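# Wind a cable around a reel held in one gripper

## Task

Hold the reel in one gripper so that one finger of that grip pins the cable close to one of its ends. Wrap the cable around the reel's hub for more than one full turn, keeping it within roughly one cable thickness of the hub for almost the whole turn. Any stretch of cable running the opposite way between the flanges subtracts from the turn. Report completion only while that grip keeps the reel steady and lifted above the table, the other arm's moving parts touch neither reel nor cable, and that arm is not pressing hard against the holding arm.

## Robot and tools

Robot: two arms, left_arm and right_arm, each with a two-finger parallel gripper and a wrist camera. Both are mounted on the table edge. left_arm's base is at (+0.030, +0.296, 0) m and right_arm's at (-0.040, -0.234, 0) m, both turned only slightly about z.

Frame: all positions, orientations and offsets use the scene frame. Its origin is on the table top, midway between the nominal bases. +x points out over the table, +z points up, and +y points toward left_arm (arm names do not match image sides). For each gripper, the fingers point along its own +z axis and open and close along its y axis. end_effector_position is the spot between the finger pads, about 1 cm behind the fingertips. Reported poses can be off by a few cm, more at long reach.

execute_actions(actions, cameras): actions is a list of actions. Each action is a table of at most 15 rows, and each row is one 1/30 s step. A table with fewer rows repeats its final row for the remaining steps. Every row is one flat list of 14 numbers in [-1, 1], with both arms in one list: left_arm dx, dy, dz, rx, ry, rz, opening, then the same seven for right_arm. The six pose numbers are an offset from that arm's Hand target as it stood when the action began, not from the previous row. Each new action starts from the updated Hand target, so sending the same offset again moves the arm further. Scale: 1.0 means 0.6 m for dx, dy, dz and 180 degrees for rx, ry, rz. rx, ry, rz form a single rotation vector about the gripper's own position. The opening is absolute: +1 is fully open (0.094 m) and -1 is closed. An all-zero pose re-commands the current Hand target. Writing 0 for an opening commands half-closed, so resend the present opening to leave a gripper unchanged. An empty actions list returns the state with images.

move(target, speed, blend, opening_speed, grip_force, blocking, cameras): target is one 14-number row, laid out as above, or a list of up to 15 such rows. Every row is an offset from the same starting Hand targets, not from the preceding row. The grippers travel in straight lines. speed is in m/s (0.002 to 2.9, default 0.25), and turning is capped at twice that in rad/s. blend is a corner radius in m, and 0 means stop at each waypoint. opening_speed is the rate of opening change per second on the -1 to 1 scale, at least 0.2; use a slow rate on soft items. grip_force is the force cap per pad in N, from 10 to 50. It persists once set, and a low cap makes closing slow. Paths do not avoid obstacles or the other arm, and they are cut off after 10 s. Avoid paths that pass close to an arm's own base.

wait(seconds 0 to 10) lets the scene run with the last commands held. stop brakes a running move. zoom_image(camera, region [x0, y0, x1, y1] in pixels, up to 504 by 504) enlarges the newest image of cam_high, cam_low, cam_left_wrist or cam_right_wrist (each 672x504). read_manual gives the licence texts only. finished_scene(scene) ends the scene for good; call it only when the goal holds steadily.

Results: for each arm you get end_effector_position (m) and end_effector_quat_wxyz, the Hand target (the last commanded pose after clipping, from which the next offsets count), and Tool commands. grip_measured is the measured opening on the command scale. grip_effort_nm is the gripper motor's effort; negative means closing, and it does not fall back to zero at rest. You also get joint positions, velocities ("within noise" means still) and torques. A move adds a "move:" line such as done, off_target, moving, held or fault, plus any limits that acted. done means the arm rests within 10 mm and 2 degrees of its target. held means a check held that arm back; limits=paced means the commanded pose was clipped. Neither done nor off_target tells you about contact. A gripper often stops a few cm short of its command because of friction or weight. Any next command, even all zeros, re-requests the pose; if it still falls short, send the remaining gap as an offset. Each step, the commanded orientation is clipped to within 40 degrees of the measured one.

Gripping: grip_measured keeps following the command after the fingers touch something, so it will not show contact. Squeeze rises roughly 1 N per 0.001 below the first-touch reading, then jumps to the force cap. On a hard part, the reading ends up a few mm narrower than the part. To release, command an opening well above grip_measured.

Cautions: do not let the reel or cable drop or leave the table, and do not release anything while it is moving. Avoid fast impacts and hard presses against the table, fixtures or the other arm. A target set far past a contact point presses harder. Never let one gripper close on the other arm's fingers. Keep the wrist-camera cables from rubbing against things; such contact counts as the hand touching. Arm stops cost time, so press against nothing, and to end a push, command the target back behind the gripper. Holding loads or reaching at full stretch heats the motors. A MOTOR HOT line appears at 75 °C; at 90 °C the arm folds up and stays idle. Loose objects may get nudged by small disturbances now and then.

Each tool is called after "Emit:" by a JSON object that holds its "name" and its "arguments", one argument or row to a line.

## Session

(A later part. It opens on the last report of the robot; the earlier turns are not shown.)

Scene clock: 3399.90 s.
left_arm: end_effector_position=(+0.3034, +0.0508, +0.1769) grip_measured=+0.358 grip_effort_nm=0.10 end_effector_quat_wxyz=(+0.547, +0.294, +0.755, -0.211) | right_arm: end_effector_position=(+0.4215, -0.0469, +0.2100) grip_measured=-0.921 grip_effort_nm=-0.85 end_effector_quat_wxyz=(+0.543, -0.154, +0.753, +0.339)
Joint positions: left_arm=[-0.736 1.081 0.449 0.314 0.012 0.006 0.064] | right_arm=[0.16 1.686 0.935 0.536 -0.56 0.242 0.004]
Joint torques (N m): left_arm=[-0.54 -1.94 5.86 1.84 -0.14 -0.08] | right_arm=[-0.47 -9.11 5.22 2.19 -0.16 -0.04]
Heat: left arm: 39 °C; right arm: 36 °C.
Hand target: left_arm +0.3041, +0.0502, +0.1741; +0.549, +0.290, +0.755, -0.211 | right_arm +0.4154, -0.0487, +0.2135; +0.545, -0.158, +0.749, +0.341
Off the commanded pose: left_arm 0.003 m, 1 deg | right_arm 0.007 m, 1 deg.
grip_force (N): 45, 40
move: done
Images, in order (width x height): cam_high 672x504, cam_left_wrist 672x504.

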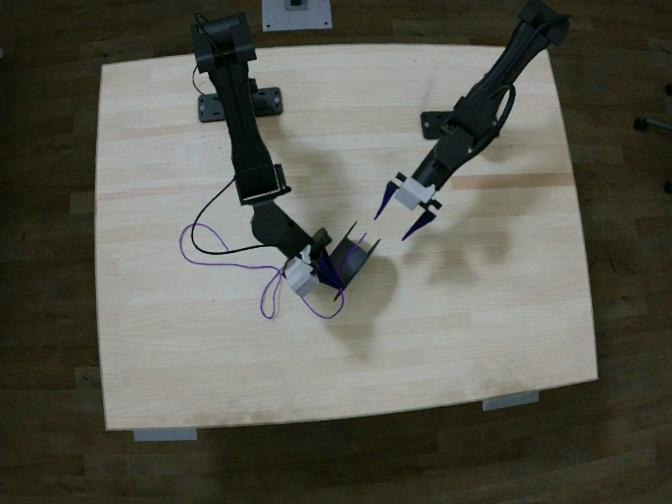

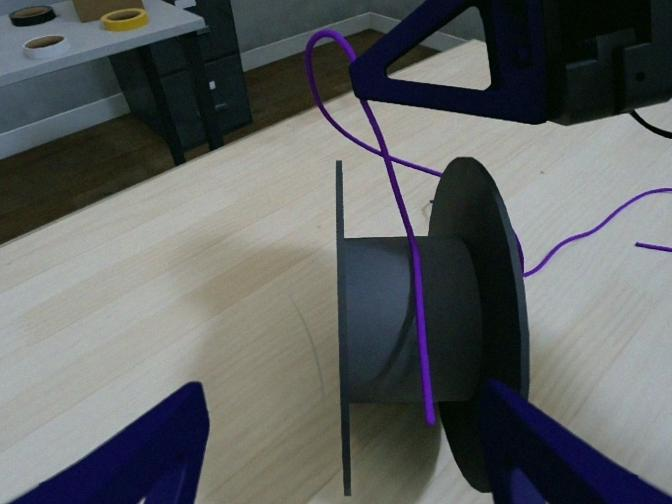

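Emit:
{"name": "move", "arguments": {
  "target": [0,0,0,0,0,0,0.36,-0.0132,0.0102,0.03,0.0386,-0.04,0,-1],
  "speed": 0.1,
  "cameras": ["cam_left_wrist", "cam_low", "cam_high"]
}}

Emit:
{"name": "zoom_image", "arguments": {
  "camera": "cam_high",
  "region": [270, 200, 430, 340]
}}

Emit:
{"name": "zoom_image", "arguments": {
  "camera": "cam_low",
  "region": [200, 170, 360, 340]
}}

Scene clock: 3431.80 s.
left_arm: end_effector_position=(+0.3034, +0.0508, +0.1769) grip_measured=+0.358 grip_effort_nm=0.09 end_effector_quat_wxyz=(+0.547, +0.294, +0.755, -0.211) | right_arm: end_effector_position=(+0.4116, -0.0459, +0.2359) grip_measured=-0.921 grip_effort_nm=-0.85 end_effector_quat_wxyz=(+0.603, -0.145, +0.692, +0.370)
Joint positions: left_arm=[-0.736 1.081 0.449 0.314 0.012 0.006 0.064] | right_arm=[0.165 1.686 0.832 0.856 -0.562 0.346 0.004]
Joint torques (N m): left_arm=[-0.55 -1.92 5.85 1.85 -0.14 -0.08] | right_arm=[0.69 -6.74 5 2.35 -0.02 0.06]
Heat: left arm: 38 °C; right arm: 35 °C.
Hand target: left_arm +0.3041, +0.0502, +0.1741; +0.549, +0.290, +0.755, -0.211 | right_arm +0.4075, -0.0426, +0.2314; +0.600, -0.146, +0.692, +0.375
Off the commanded pose: left_arm 0.003 m, 1 deg | right_arm 0.007 m, 1 deg.
grip_force (N): 45, 40
move: done
Images, in order (width x height): cam_high 672x504, cam_low 672x504, cam_left_wrist 672x504.

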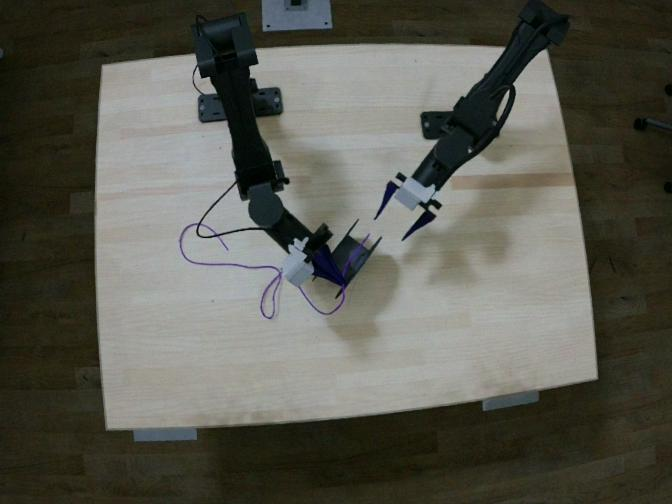

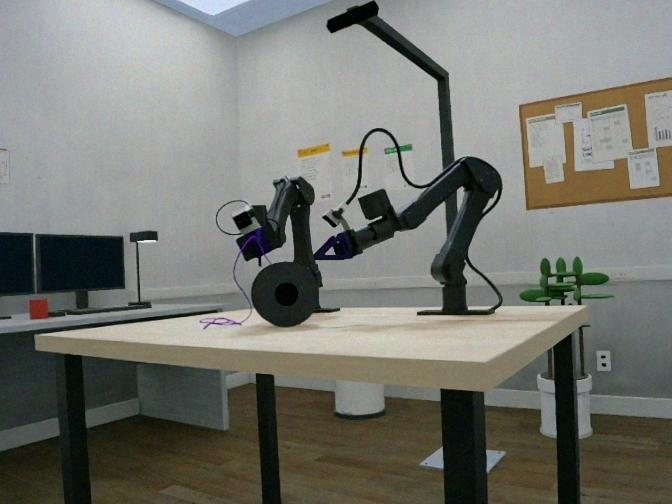

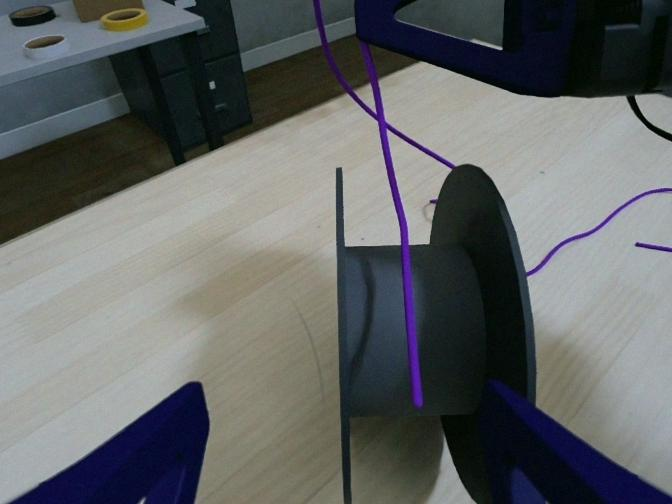

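Scaled by 3.150.

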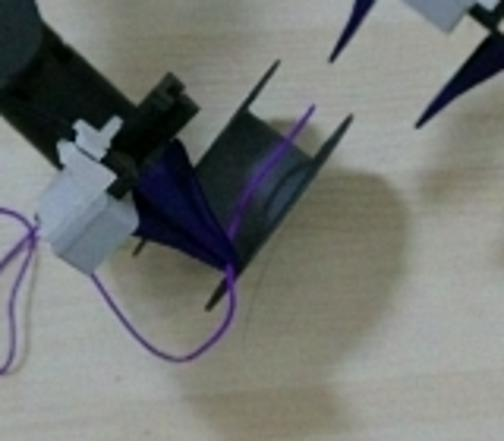

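Scaled by 2.965.

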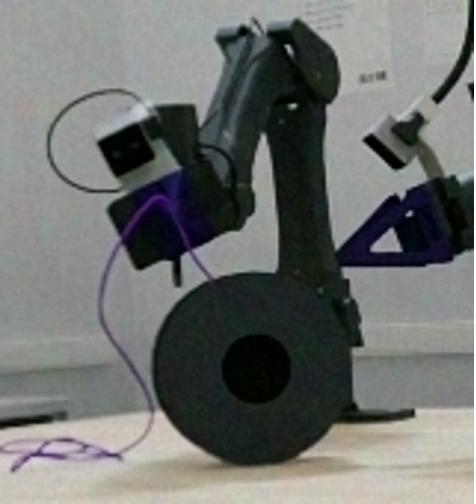

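Emit:
{"name": "move", "arguments": {
  "target": [0,0,0,0,0,0,0.36,-0.0142,0.0362,-0.008,0,0,0,-1],
  "speed": 0.1,
  "cameras": ["cam_left_wrist", "cam_low", "cam_high"]
}}

Emit:
{"name": "zoom_image", "arguments": {
  "camera": "cam_high",
  "region": [270, 200, 430, 340]
}}

Emit:
{"name": "zoom_image", "arguments": {
  "camera": "cam_low",
  "region": [200, 170, 360, 340]
}}

Scene clock: 3442.57 s.
left_arm: end_effector_position=(+0.3034, +0.0508, +0.1769) grip_measured=+0.358 grip_effort_nm=0.10 end_effector_quat_wxyz=(+0.547, +0.294, +0.755, -0.211) | right_arm: end_effector_position=(+0.4011, -0.0214, +0.2316) grip_measured=-0.921 grip_effort_nm=-0.85 end_effector_quat_wxyz=(+0.601, -0.149, +0.690, +0.374)
Joint positions: left_arm=[-0.736 1.081 0.449 0.314 0.012 0.006 0.064] | right_arm=[0.239 1.686 0.81 0.88 -0.501 0.346 0.004]
Joint torques (N m): left_arm=[-0.57 -1.92 5.86 1.85 -0.14 -0.08] | right_arm=[0.44 -6.57 5.04 2.37 0.08 0.08]
Heat: left arm: 38 °C; right arm: 35 °C.
Hand target: left_arm +0.3041, +0.0502, +0.1741; +0.549, +0.290, +0.755, -0.211 | right_arm +0.3989, -0.0209, +0.2266; +0.600, -0.146, +0.692, +0.375
Off the commanded pose: left_arm 0.003 m, 1 deg | right_arm 0.005 m, 0 deg.
grip_force (N): 45, 40
move: done
Images, in order (width x height): cam_high 672x504, cam_low 672x504, cam_left_wrist 672x504.

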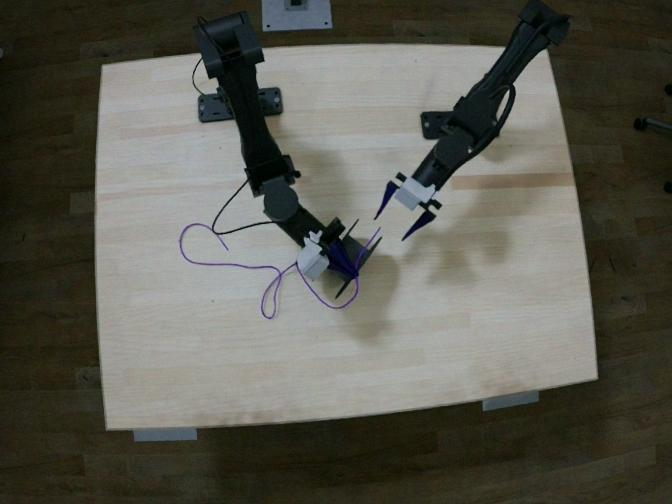

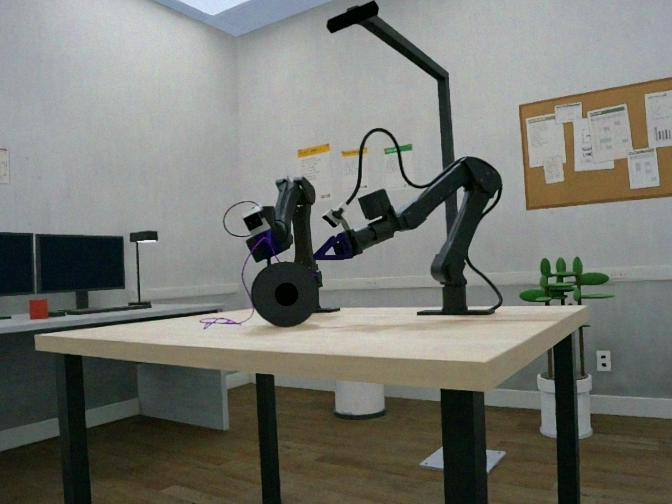

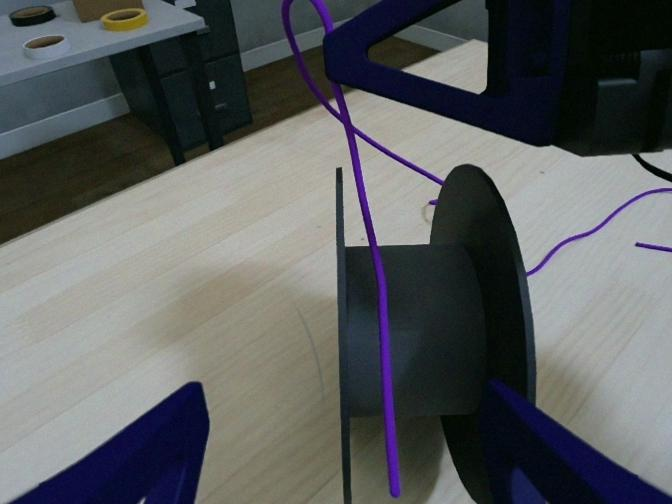

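Scaled by 3.150.

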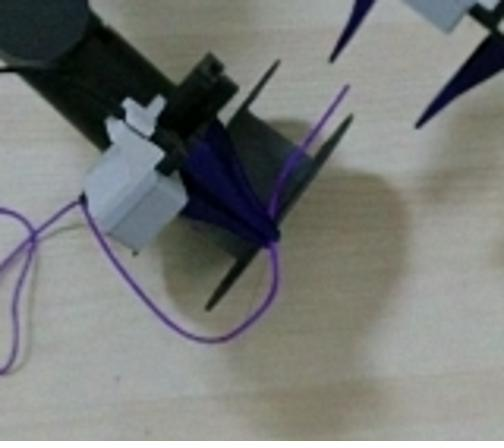

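Scaled by 2.965.

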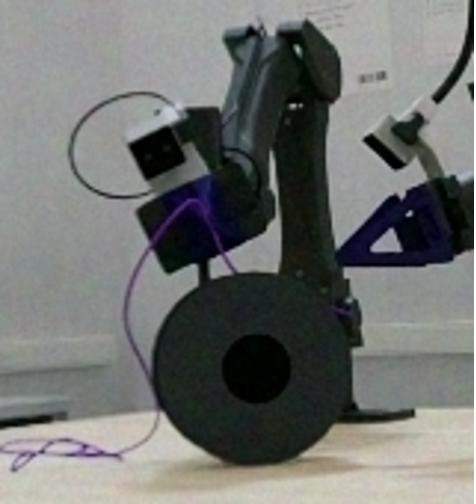

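Emit:
{"name": "move", "arguments": {
  "target": [0.0522,-0.0475,-0.042,0,0,0,0.36,0,0,0,0,0,0,-1],
  "speed": 0.08,
  "cameras": ["cam_left_wrist", "cam_low"]
}}

Scene clock: 3460.70 s.
left_arm: end_effector_position=(+0.3276, +0.0294, +0.1358) grip_measured=+0.358 grip_effort_nm=0.10 end_effector_quat_wxyz=(+0.533, +0.297, +0.765, -0.206) | right_arm: end_effector_position=(+0.4012, -0.0215, +0.2317) grip_measured=-0.921 grip_effort_nm=-0.85 end_effector_quat_wxyz=(+0.601, -0.149, +0.690, +0.374)
Joint positions: left_arm=[-0.736 1.358 0.463 0.541 0.011 0.004 0.064] | right_arm=[0.239 1.686 0.81 0.88 -0.5 0.346 0.004]
Joint torques (N m): left_arm=[-0.64 -3.15 8.64 1.84 -0.14 -0.08] | right_arm=[0.47 -6.57 5.05 2.37 0.05 0.07]
Heat: left arm: 39 °C; right arm: 36 °C.
Hand target: left_arm +0.3354, +0.0217, +0.1488; +0.549, +0.290, +0.755, -0.211 | right_arm +0.3989, -0.0209, +0.2265; +0.600, -0.146, +0.692, +0.375
Off the commanded pose: left_arm 0.017 m, 2 deg | right_arm 0.006 m, 0 deg.
grip_force (N): 45, 40
move: off_target (left_arm)
Images, in order (width x height): cam_low 672x504, cam_left_wrist 672x504.

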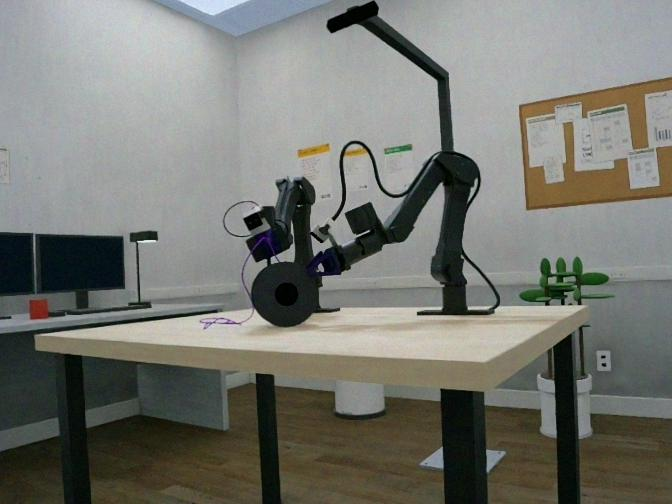

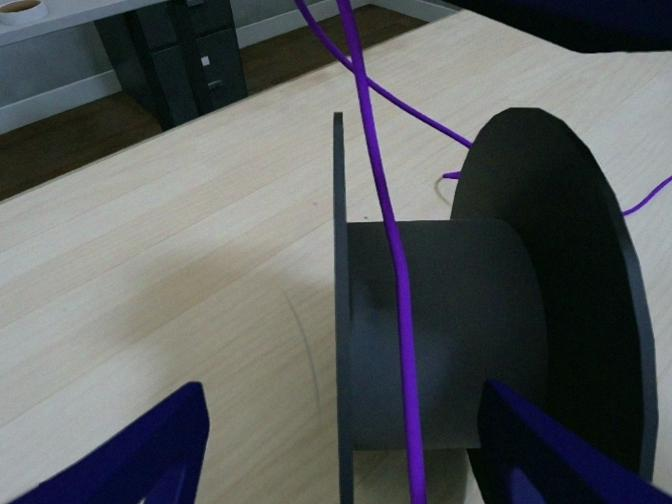

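Emit:
{"name": "move", "arguments": {
  "target": [0.0422,-0.0379,0.012,0,0,0,0.36,0,0,0,0,0,0,-1],
  "speed": 0.06,
  "cameras": ["cam_left_wrist", "cam_low"]
}}

Emit:
{"name": "zoom_image", "arguments": {
  "camera": "cam_low",
  "region": [200, 170, 360, 340]
}}

Scene clock: 3471.97 s.
left_arm: end_effector_position=(+0.3542, +0.0057, +0.1465) grip_measured=+0.358 grip_effort_nm=0.10 end_effector_quat_wxyz=(+0.538, +0.295, +0.762, -0.208) | right_arm: end_effector_position=(+0.4012, -0.0215, +0.2317) grip_measured=-0.921 grip_effort_nm=-0.85 end_effector_quat_wxyz=(+0.601, -0.149, +0.690, +0.374)
Joint positions: left_arm=[-0.736 1.483 0.601 0.541 0.011 0.004 0.064] | right_arm=[0.239 1.686 0.81 0.88 -0.5 0.346 0.004]
Joint torques (N m): left_arm=[-0.61 -4.51 8.62 1.74 -0.13 -0.07] | right_arm=[0.42 -6.57 5.01 2.37 0.06 0.07]
Heat: left arm: 40 °C; right arm: 36 °C.
Hand target: left_arm +0.3607, -0.0010, +0.1560; +0.549, +0.290, +0.755, -0.211 | right_arm +0.3989, -0.0209, +0.2265; +0.600, -0.146, +0.692, +0.375
Off the commanded pose: left_arm 0.013 m, 2 deg | right_arm 0.006 m, 0 deg.
grip_force (N): 45, 40
move: off_target (left_arm)
Images, in order (width x height): cam_low 672x504, cam_left_wrist 672x504.

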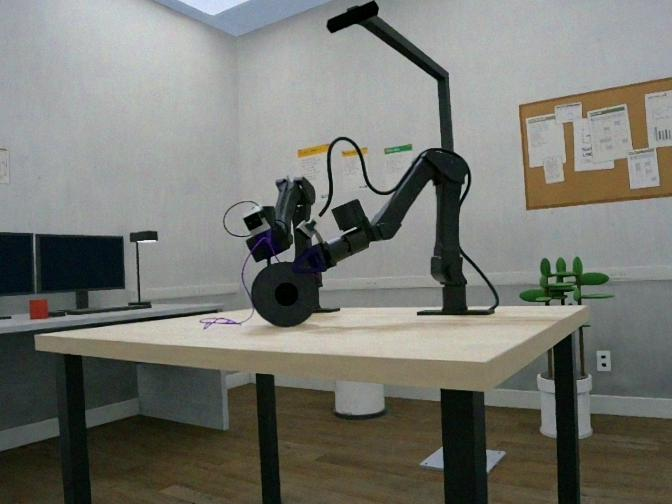

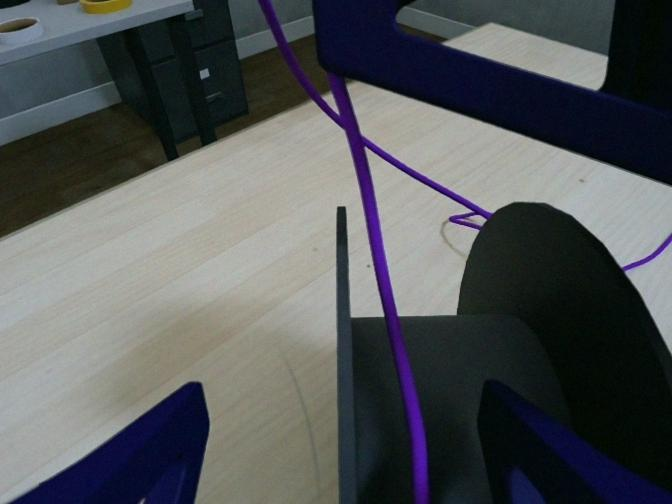

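Scaled by 2.965.

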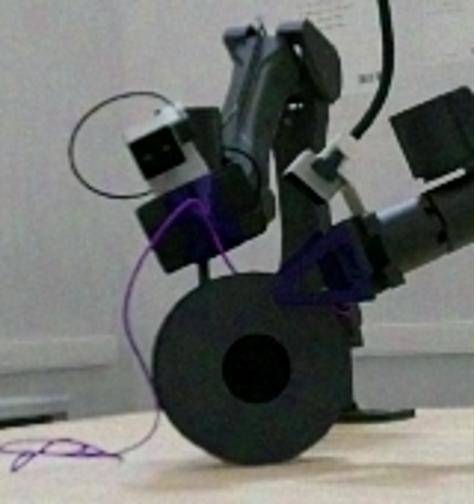

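Emit:
{"name": "move", "arguments": {
  "target": [
    [0.0,0.0,-0.01,0,0,0,0.36,0,0,0,0,0,0,-1],
    [0.0,0.0,-0.01,0,0,0,-0.7,0,0,0,0,0,0,-1]
  ],
  "speed": 0.05,
  "opening_speed": 0.6,
  "cameras": ["cam_left_wrist", "cam_low"]
}}

Emit:
{"name": "zoom_image", "arguments": {
  "camera": "cam_low",
  "region": [200, 170, 360, 340]
}}

Scene clock: 3488.60 s.
left_arm: end_effector_position=(+0.3557, +0.0044, +0.1430) grip_measured=-0.698 grip_effort_nm=-0.10 end_effector_quat_wxyz=(+0.537, +0.295, +0.762, -0.208) | right_arm: end_effector_position=(+0.4013, -0.0215, +0.2318) grip_measured=-0.921 grip_effort_nm=-0.85 end_effector_quat_wxyz=(+0.602, -0.149, +0.690, +0.374)
Joint positions: left_arm=[-0.736 1.501 0.601 0.559 0.011 0.004 0.014] | right_arm=[0.239 1.686 0.81 0.881 -0.5 0.346 0.004]
Joint torques (N m): left_arm=[-0.61 -4.57 7.5 1.86 -0.14 -0.07] | right_arm=[0.44 -6.6 5.04 2.36 0.06 0.07]
Heat: left arm: 40 °C; right arm: 37 °C.
Hand target: left_arm +0.3607, -0.0010, +0.1501; +0.549, +0.290, +0.755, -0.211 | right_arm +0.3989, -0.0209, +0.2266; +0.600, -0.146, +0.692, +0.375
Off the commanded pose: left_arm 0.010 m, 2 deg | right_arm 0.006 m, 0 deg.
grip_force (N): 45, 40
move: done
Images, in order (width x height): cam_low 672x504, cam_left_wrist 672x504.

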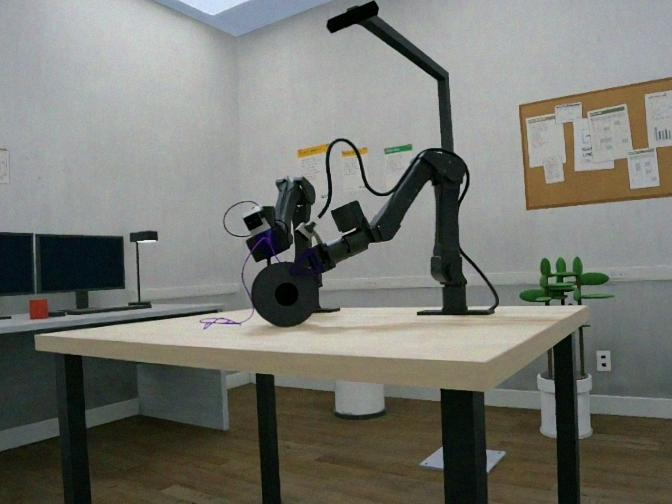

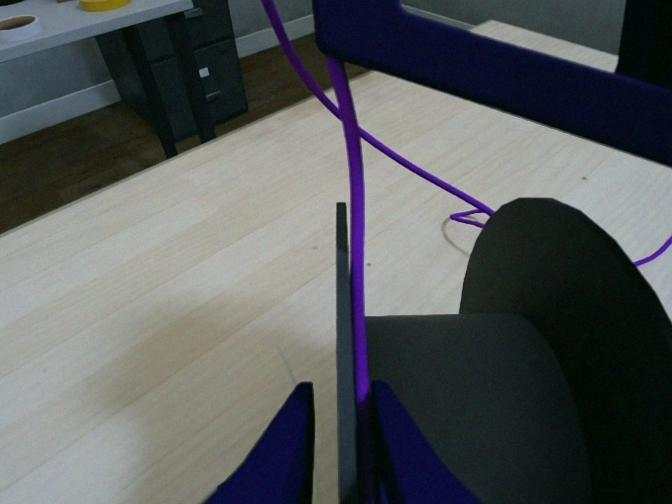

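Scaled by 2.965.

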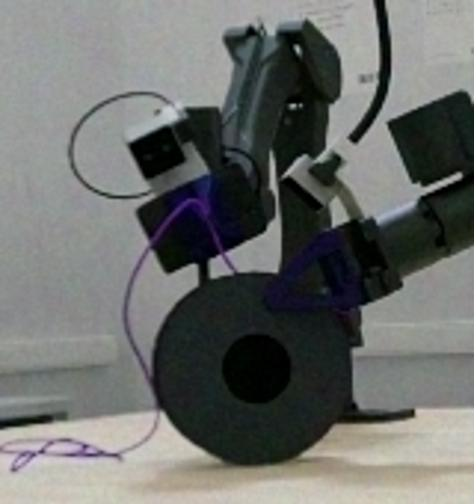

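Emit:
{"name": "move", "arguments": {
  "target": [0,0,0,0,0,0,-1,0,0,0,0,0,0,-1],
  "speed": 0.05,
  "grip_force": [50, 40],
  "opening_speed": 0.4,
  "cameras": ["cam_left_wrist", "cam_low"]
}}

Scene clock: 3493.63 s.
left_arm: end_effector_position=(+0.3558, +0.0043, +0.1434) grip_measured=-0.879 grip_effort_nm=-1.03 end_effector_quat_wxyz=(+0.537, +0.293, +0.762, -0.210) | right_arm: end_effector_position=(+0.4013, -0.0216, +0.2321) grip_measured=-0.921 grip_effort_nm=-0.85 end_effector_quat_wxyz=(+0.602, -0.149, +0.690, +0.374)
Joint positions: left_arm=[-0.736 1.501 0.601 0.56 0.011 -0.002 0.006] | right_arm=[0.239 1.686 0.81 0.882 -0.499 0.346 0.004]
Joint torques (N m): left_arm=[-0.62 -4.56 7.5 1.85 -0.14 -0.02] | right_arm=[0.42 -6.53 5.03 2.35 0.07 0.05]
Heat: left arm: 40 °C; right arm: 37 °C.
Hand target: left_arm +0.3607, -0.0011, +0.1501; +0.549, +0.290, +0.755, -0.211 | right_arm +0.3989, -0.0209, +0.2266; +0.600, -0.146, +0.692, +0.375
Off the commanded pose: left_arm 0.010 m, 2 deg | right_arm 0.006 m, 0 deg.
grip_force (N): 50, 40
move: done
Images, in order (width x height): cam_low 672x504, cam_left_wrist 672x504.

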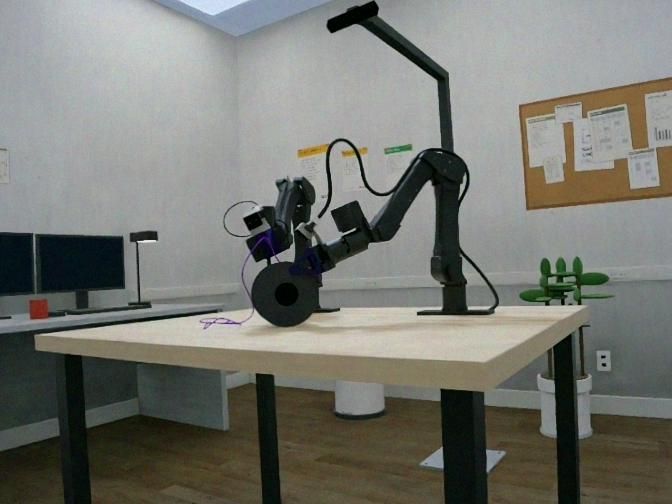

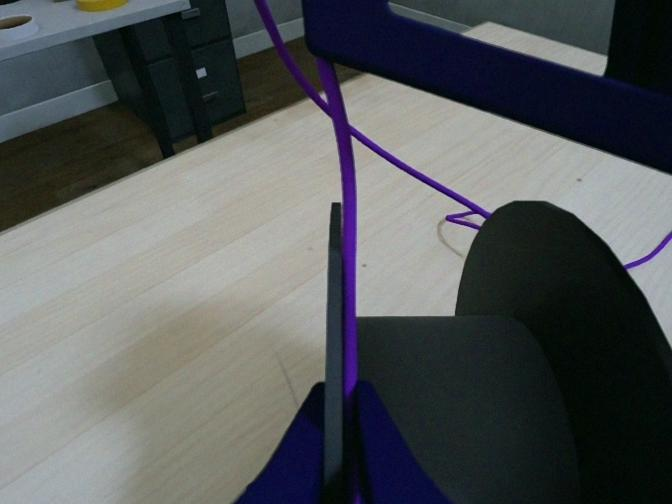

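Emit:
{"name": "move", "arguments": {
  "target": [
    [0,0,0,0,0,0,-1,0.012,-0.010,0,0,0,0,-1],
    [0,0,0,0,0,0,-1,0.012,-0.010,0,0,0,0,-0.7],
    [0,0,0,0,0,0,-1,-0.168,-0.183,0.02,0,0,0,-0.7]
  ],
  "speed": 0.08,
  "cameras": ["cam_left_wrist", "cam_low", "cam_high", "cam_right_wrist"]
}}

Scene clock: 3518.13 s.
left_arm: end_effector_position=(+0.3558, +0.0043, +0.1434) grip_measured=-0.880 grip_effort_nm=-1.03 end_effector_quat_wxyz=(+0.537, +0.293, +0.762, -0.210) | right_arm: end_effector_position=(+0.3033, -0.1303, +0.2439) grip_measured=-0.703 grip_effort_nm=0.13 end_effector_quat_wxyz=(+0.607, -0.148, +0.687, +0.371)
Joint positions: left_arm=[-0.736 1.501 0.601 0.56 0.011 -0.002 0.006] | right_arm=[-0.131 1.198 0.444 0.772 -0.863 0.351 0.014]
Joint torques (N m): left_arm=[-0.62 -4.56 7.49 1.85 -0.14 -0.02] | right_arm=[-0.65 -4.18 5.2 1.85 -0.08 0.04]
Heat: left arm: 40 °C; right arm: 38 °C.
Hand target: left_arm +0.3607, -0.0011, +0.1501; +0.549, +0.290, +0.755, -0.211 | right_arm +0.2982, -0.1307, +0.2387; +0.600, -0.146, +0.692, +0.375
Off the commanded pose: left_arm 0.010 m, 2 deg | right_arm 0.007 m, 1 deg.
grip_force (N): 50, 40
move: done

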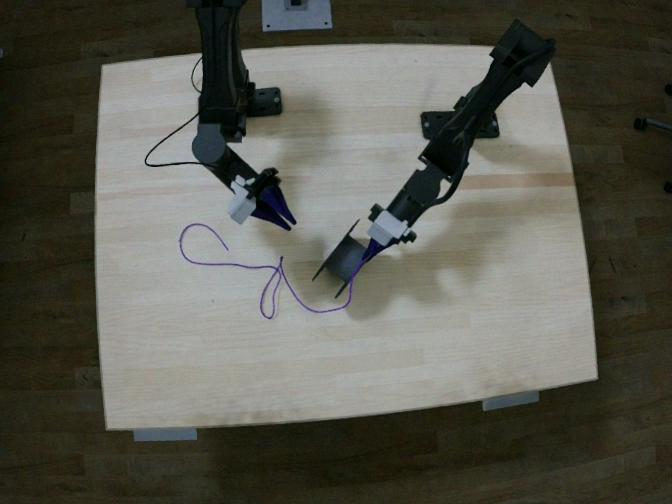

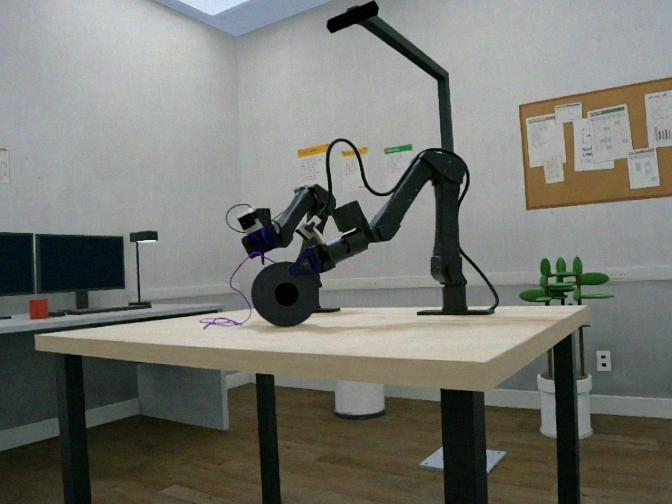

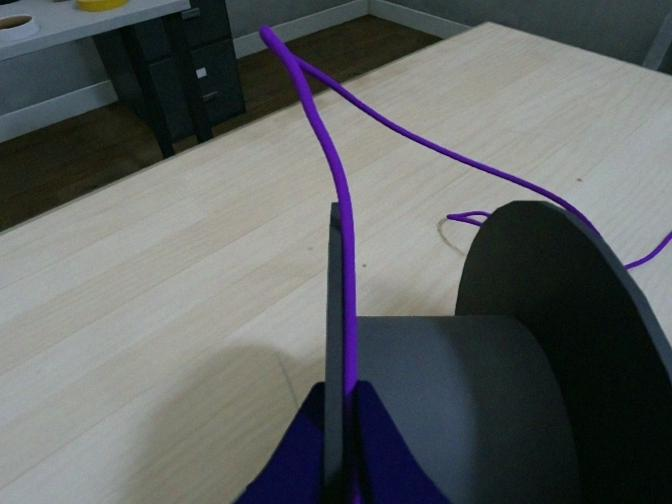

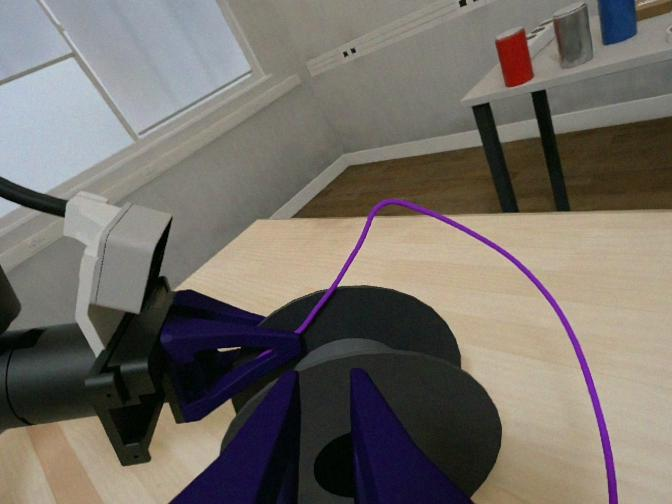

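Emit:
{"name": "zoom_image", "arguments": {
  "camera": "cam_high",
  "region": [270, 200, 430, 340]
}}

Emit:
{"name": "zoom_image", "arguments": {
  "camera": "cam_low",
  "region": [200, 210, 340, 340]
}}

Scaled by 3.150.

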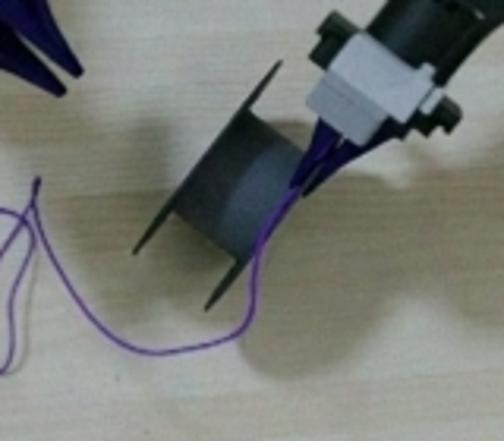

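Scaled by 3.600.

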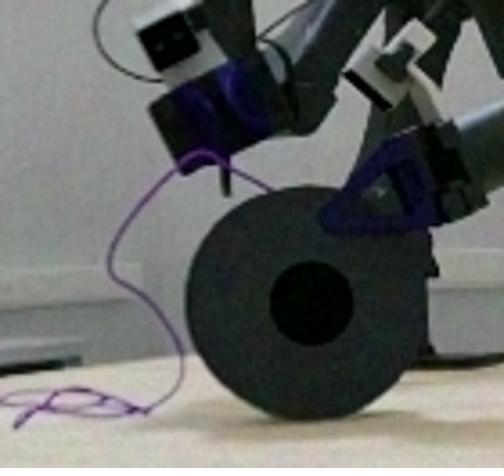

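Emit:
{"name": "move", "arguments": {
  "target": [0,0,0,0,0,0,-1,0.158,0.0803,-0.08,-0.4072,-0.0075,-0.1084,-0.5],
  "speed": 0.2,
  "cameras": ["cam_left_wrist", "cam_low", "cam_high", "cam_right_wrist"]
}}

Scene clock: 3609.60 s.
left_arm: end_effector_position=(+0.3558, +0.0043, +0.1434) grip_measured=-0.880 grip_effort_nm=-1.04 end_effector_quat_wxyz=(+0.537, +0.293, +0.762, -0.210) | right_arm: end_effector_position=(+0.3897, -0.0849, +0.1840) grip_measured=-0.503 grip_effort_nm=0.13 end_effector_quat_wxyz=(+0.454, -0.365, +0.786, -0.207)
Joint positions: left_arm=[-0.736 1.501 0.601 0.56 0.011 -0.002 0.006] | right_arm=[0.462 1.533 1.014 -0.062 0.414 -0.605 0.023]
Joint torques (N m): left_arm=[-0.61 -4.56 7.49 1.85 -0.13 -0.02] | right_arm=[0.58 -5.42 9.84 1.78 0.24 -0.03]
Heat: left arm: 41 °C; right arm: 36 °C.
Hand target: left_arm +0.3607, -0.0011, +0.1501; +0.549, +0.290, +0.755, -0.211 | right_arm +0.3929, -0.0825, +0.1906; +0.453, -0.366, +0.785, -0.211
Off the commanded pose: left_arm 0.010 m, 2 deg | right_arm 0.008 m, 1 deg.
grip_force (N): 50, 40
move: done

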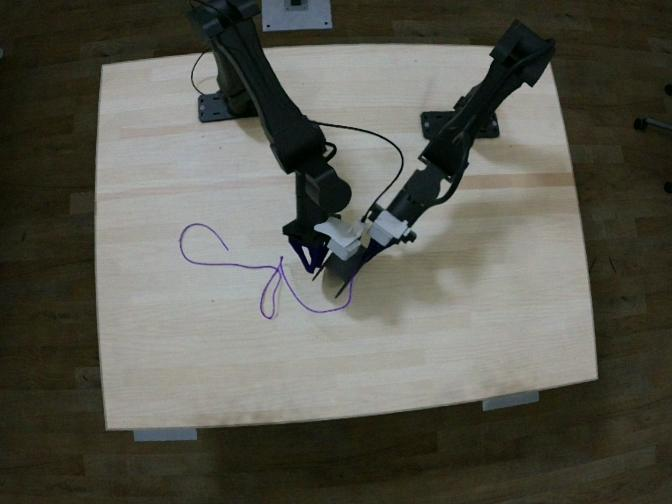

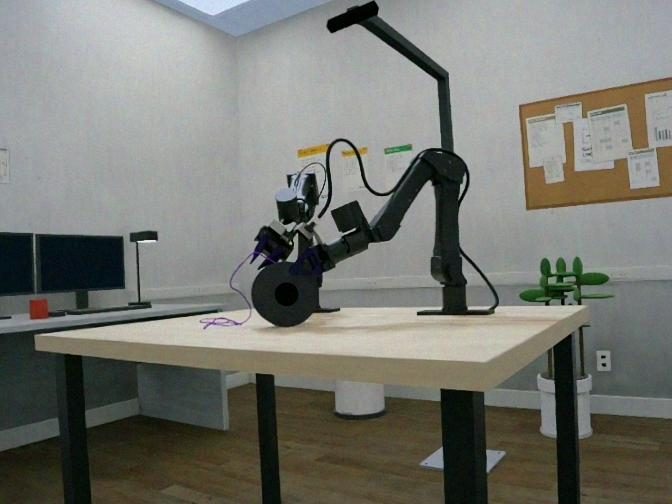

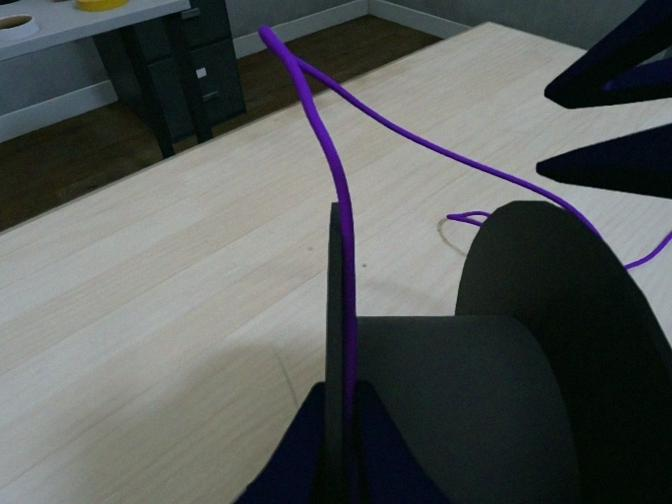

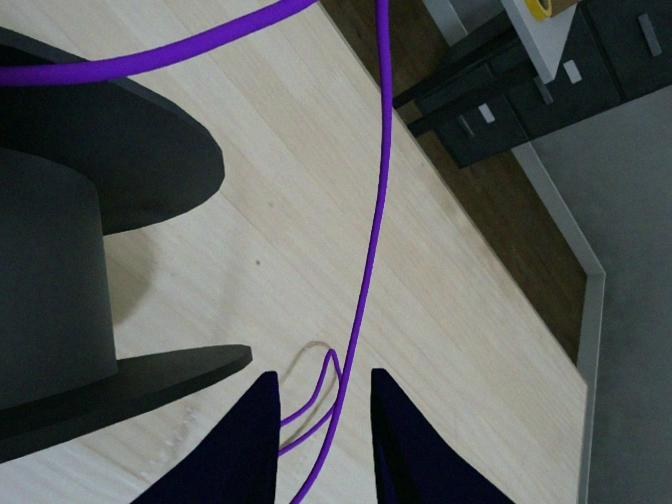

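Emit:
{"name": "move", "arguments": {
  "target": [0,0,0,0,0,0,-1,0.105,-0.0185,-0.028,0,0,0,-0.3],
  "speed": 0.1,
  "cameras": ["cam_right_wrist", "cam_low"]
}}

Scene clock: 3629.13 s.
left_arm: end_effector_position=(+0.3562, +0.0047, +0.1434) grip_measured=-0.880 grip_effort_nm=-1.04 end_effector_quat_wxyz=(+0.537, +0.290, +0.764, -0.211) | right_arm: end_effector_position=(+0.4469, -0.0961, +0.1629) grip_measured=-0.303 grip_effort_nm=0.13 end_effector_quat_wxyz=(+0.440, -0.370, +0.790, -0.212)
Joint positions: left_arm=[-0.736 1.501 0.601 0.56 0.008 -0.008 0.006] | right_arm=[0.364 1.74 1.165 -0.013 0.343 -0.667 0.033]
Joint torques (N m): left_arm=[-0.62 -4.56 7.49 1.84 -0.11 0.04] | right_arm=[-0.5 -7.06 9.78 2.07 0.06 -0.03]
Heat: left arm: 41 °C; right arm: 39 °C.
Hand target: left_arm +0.3607, -0.0010, +0.1501; +0.549, +0.290, +0.755, -0.211 | right_arm +0.4560, -0.0937, +0.1739; +0.453, -0.366, +0.785, -0.212
Off the commanded pose: left_arm 0.010 m, 2 deg | right_arm 0.014 m, 2 deg.
grip_force (N): 50, 40
move: off_target (right_arm)
Images, in order (width x height): cam_low 672x504, cam_right_wrist 672x504.

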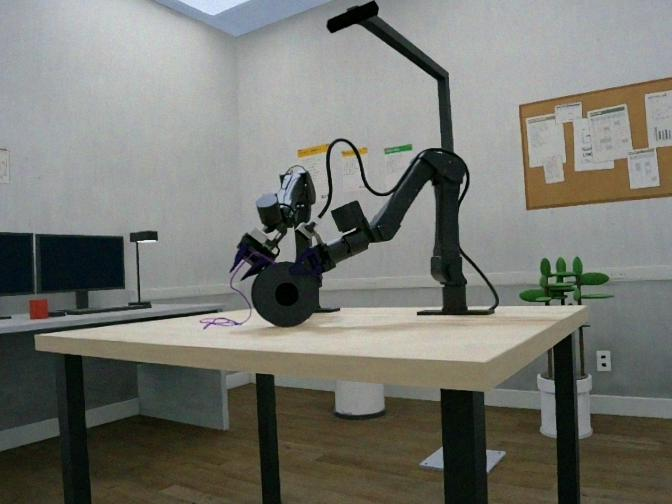

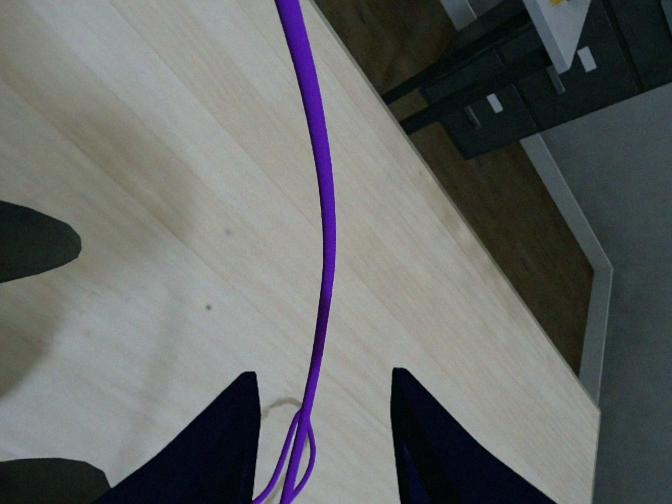

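Emit:
{"name": "move", "arguments": {
  "target": [
    [0,0,0,0,0,0,-1,0.075,0,-0.0417,0,0,0,-0.3],
    [0,0,0,0,0,0,-1,0.075,0,-0.0417,0,0,0,-1]
  ],
  "speed": 0.1,
  "cameras": ["cam_right_wrist", "cam_low", "cam_left_wrist"]
}}

Scene clock: 3638.87 s.
left_arm: end_effector_position=(+0.3566, +0.0051, +0.1434) grip_measured=-0.880 grip_effort_nm=-1.03 end_effector_quat_wxyz=(+0.538, +0.288, +0.764, -0.209) | right_arm: end_effector_position=(+0.4954, -0.0994, +0.1475) grip_measured=-0.930 grip_effort_nm=-0.83 end_effector_quat_wxyz=(+0.449, -0.362, +0.787, -0.219)
Joint positions: left_arm=[-0.736 1.501 0.601 0.56 0.004 -0.009 0.006] | right_arm=[0.317 1.916 1.302 0.059 0.318 -0.693 0.003]
Joint torques (N m): left_arm=[-0.62 -4.56 7.49 1.85 -0.08 0.05] | right_arm=[0.05 -7.9 9.21 2 -0.07 0.01]
Heat: left arm: 42 °C; right arm: 39 °C.
Hand target: left_arm +0.3607, -0.0011, +0.1501; +0.549, +0.290, +0.755, -0.211 | right_arm +0.5010, -0.0937, +0.1488; +0.453, -0.366, +0.785, -0.212
Off the commanded pose: left_arm 0.010 m, 2 deg | right_arm 0.008 m, 1 deg.
grip_force (N): 50, 40
move: done
Images, in order (width x height): cam_low 672x504, cam_left_wrist 672x504, cam_right_wrist 672x504.

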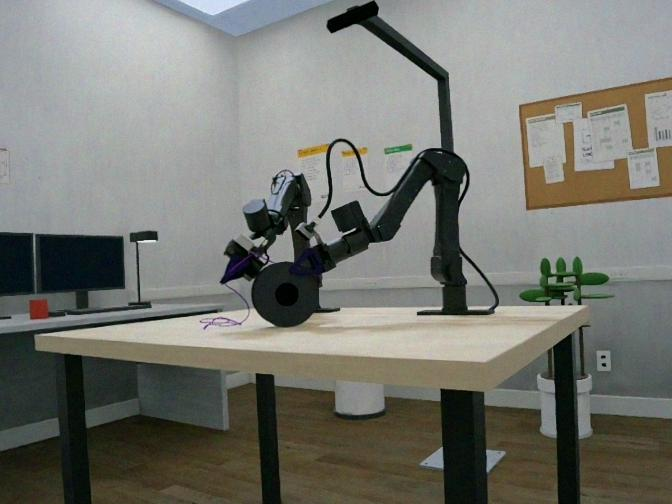

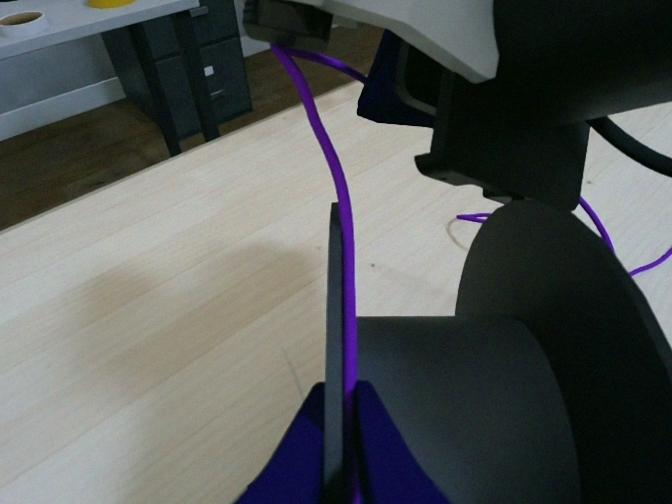

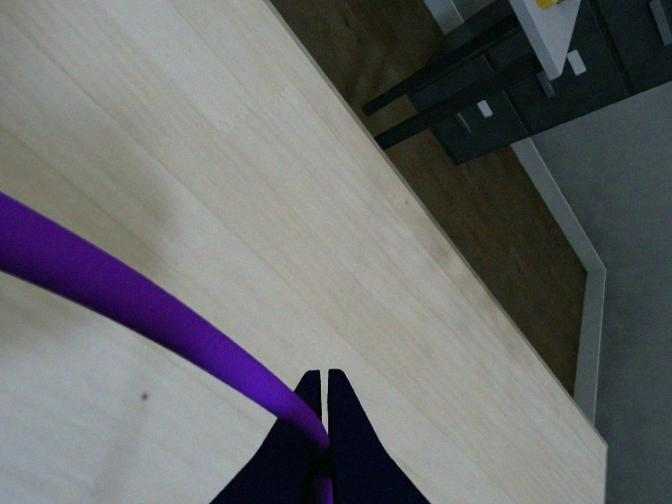

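Emit:
{"name": "zoom_image", "arguments": {
  "camera": "cam_low",
  "region": [200, 210, 340, 340]
}}

Scaled by 3.600.

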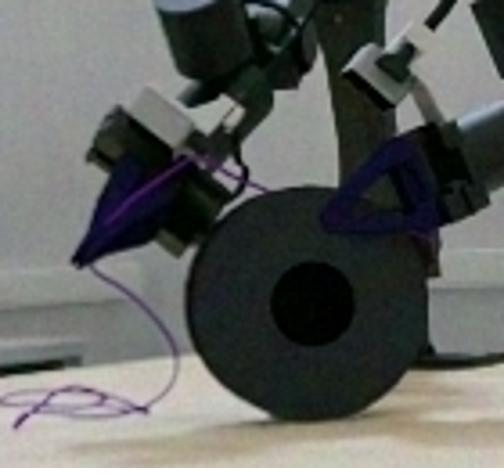

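Emit:
{"name": "move", "arguments": {
  "target": [0,0,0,0,0,0,-1,-0.023,-0.0517,-0.0558,-0.1097,-0.0698,0.2837,-1],
  "speed": 0.08,
  "cameras": ["cam_right_wrist", "cam_low", "cam_left_wrist", "cam_high"]
}}

Emit:
{"name": "zoom_image", "arguments": {
  "camera": "cam_low",
  "region": [200, 210, 340, 340]
}}

Scene clock: 3685.27 s.
left_arm: end_effector_position=(+0.3566, +0.0051, +0.1434) grip_measured=-0.880 grip_effort_nm=-1.03 end_effector_quat_wxyz=(+0.538, +0.288, +0.764, -0.209) | right_arm: end_effector_position=(+0.4842, -0.1241, +0.1161) grip_measured=-0.931 grip_effort_nm=-0.85 end_effector_quat_wxyz=(-0.512, +0.709, -0.453, +0.172)
Joint positions: left_arm=[-0.736 1.501 0.601 0.56 0.004 -0.009 0.006] | right_arm=[-0.015 1.971 1.166 0.279 -0.594 -1.64 0.003]
Joint torques (N m): left_arm=[-0.64 -4.56 7.49 1.84 -0.09 0.05] | right_arm=[-0.66 -7.98 8.92 1.68 -0.33 -0.03]
Heat: left arm: 42 °C; right arm: 40 °C.
Hand target: left_arm +0.3607, -0.0011, +0.1501; +0.549, +0.290, +0.755, -0.211 | right_arm +0.4871, -0.1246, +0.1153; -0.512, +0.712, -0.453, +0.161
Off the commanded pose: left_arm 0.010 m, 2 deg | right_arm 0.003 m, 1 deg.
grip_force (N): 50, 40
move: done

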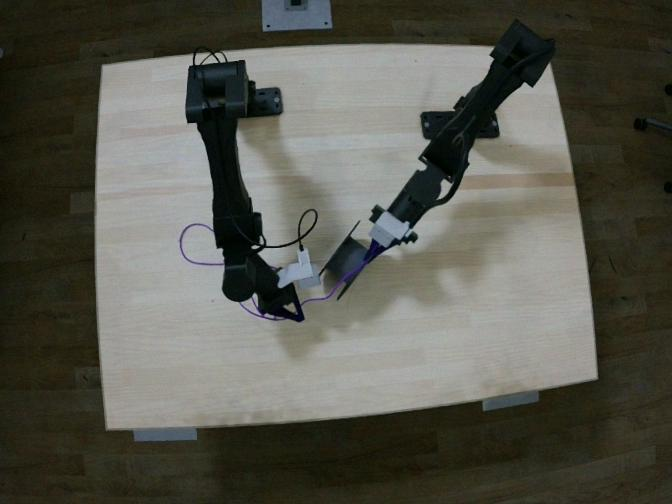

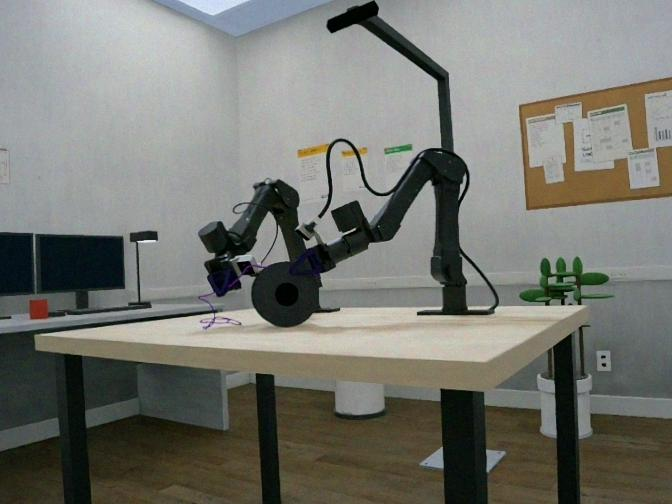

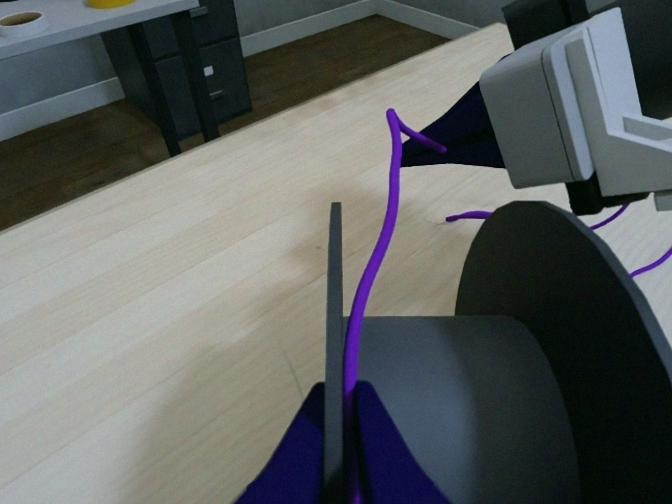

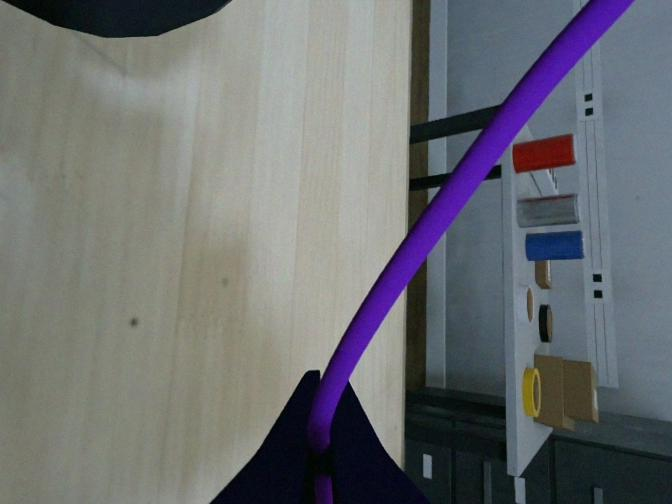

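Scaled by 3.600.

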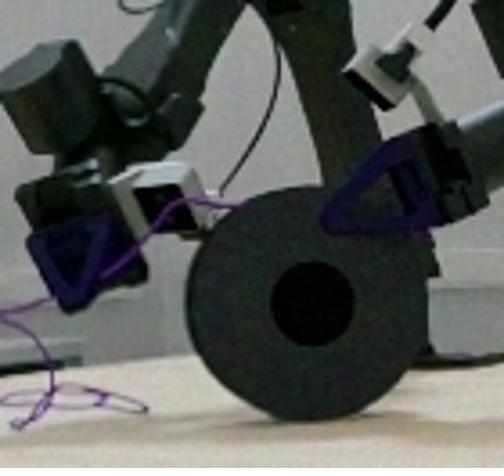

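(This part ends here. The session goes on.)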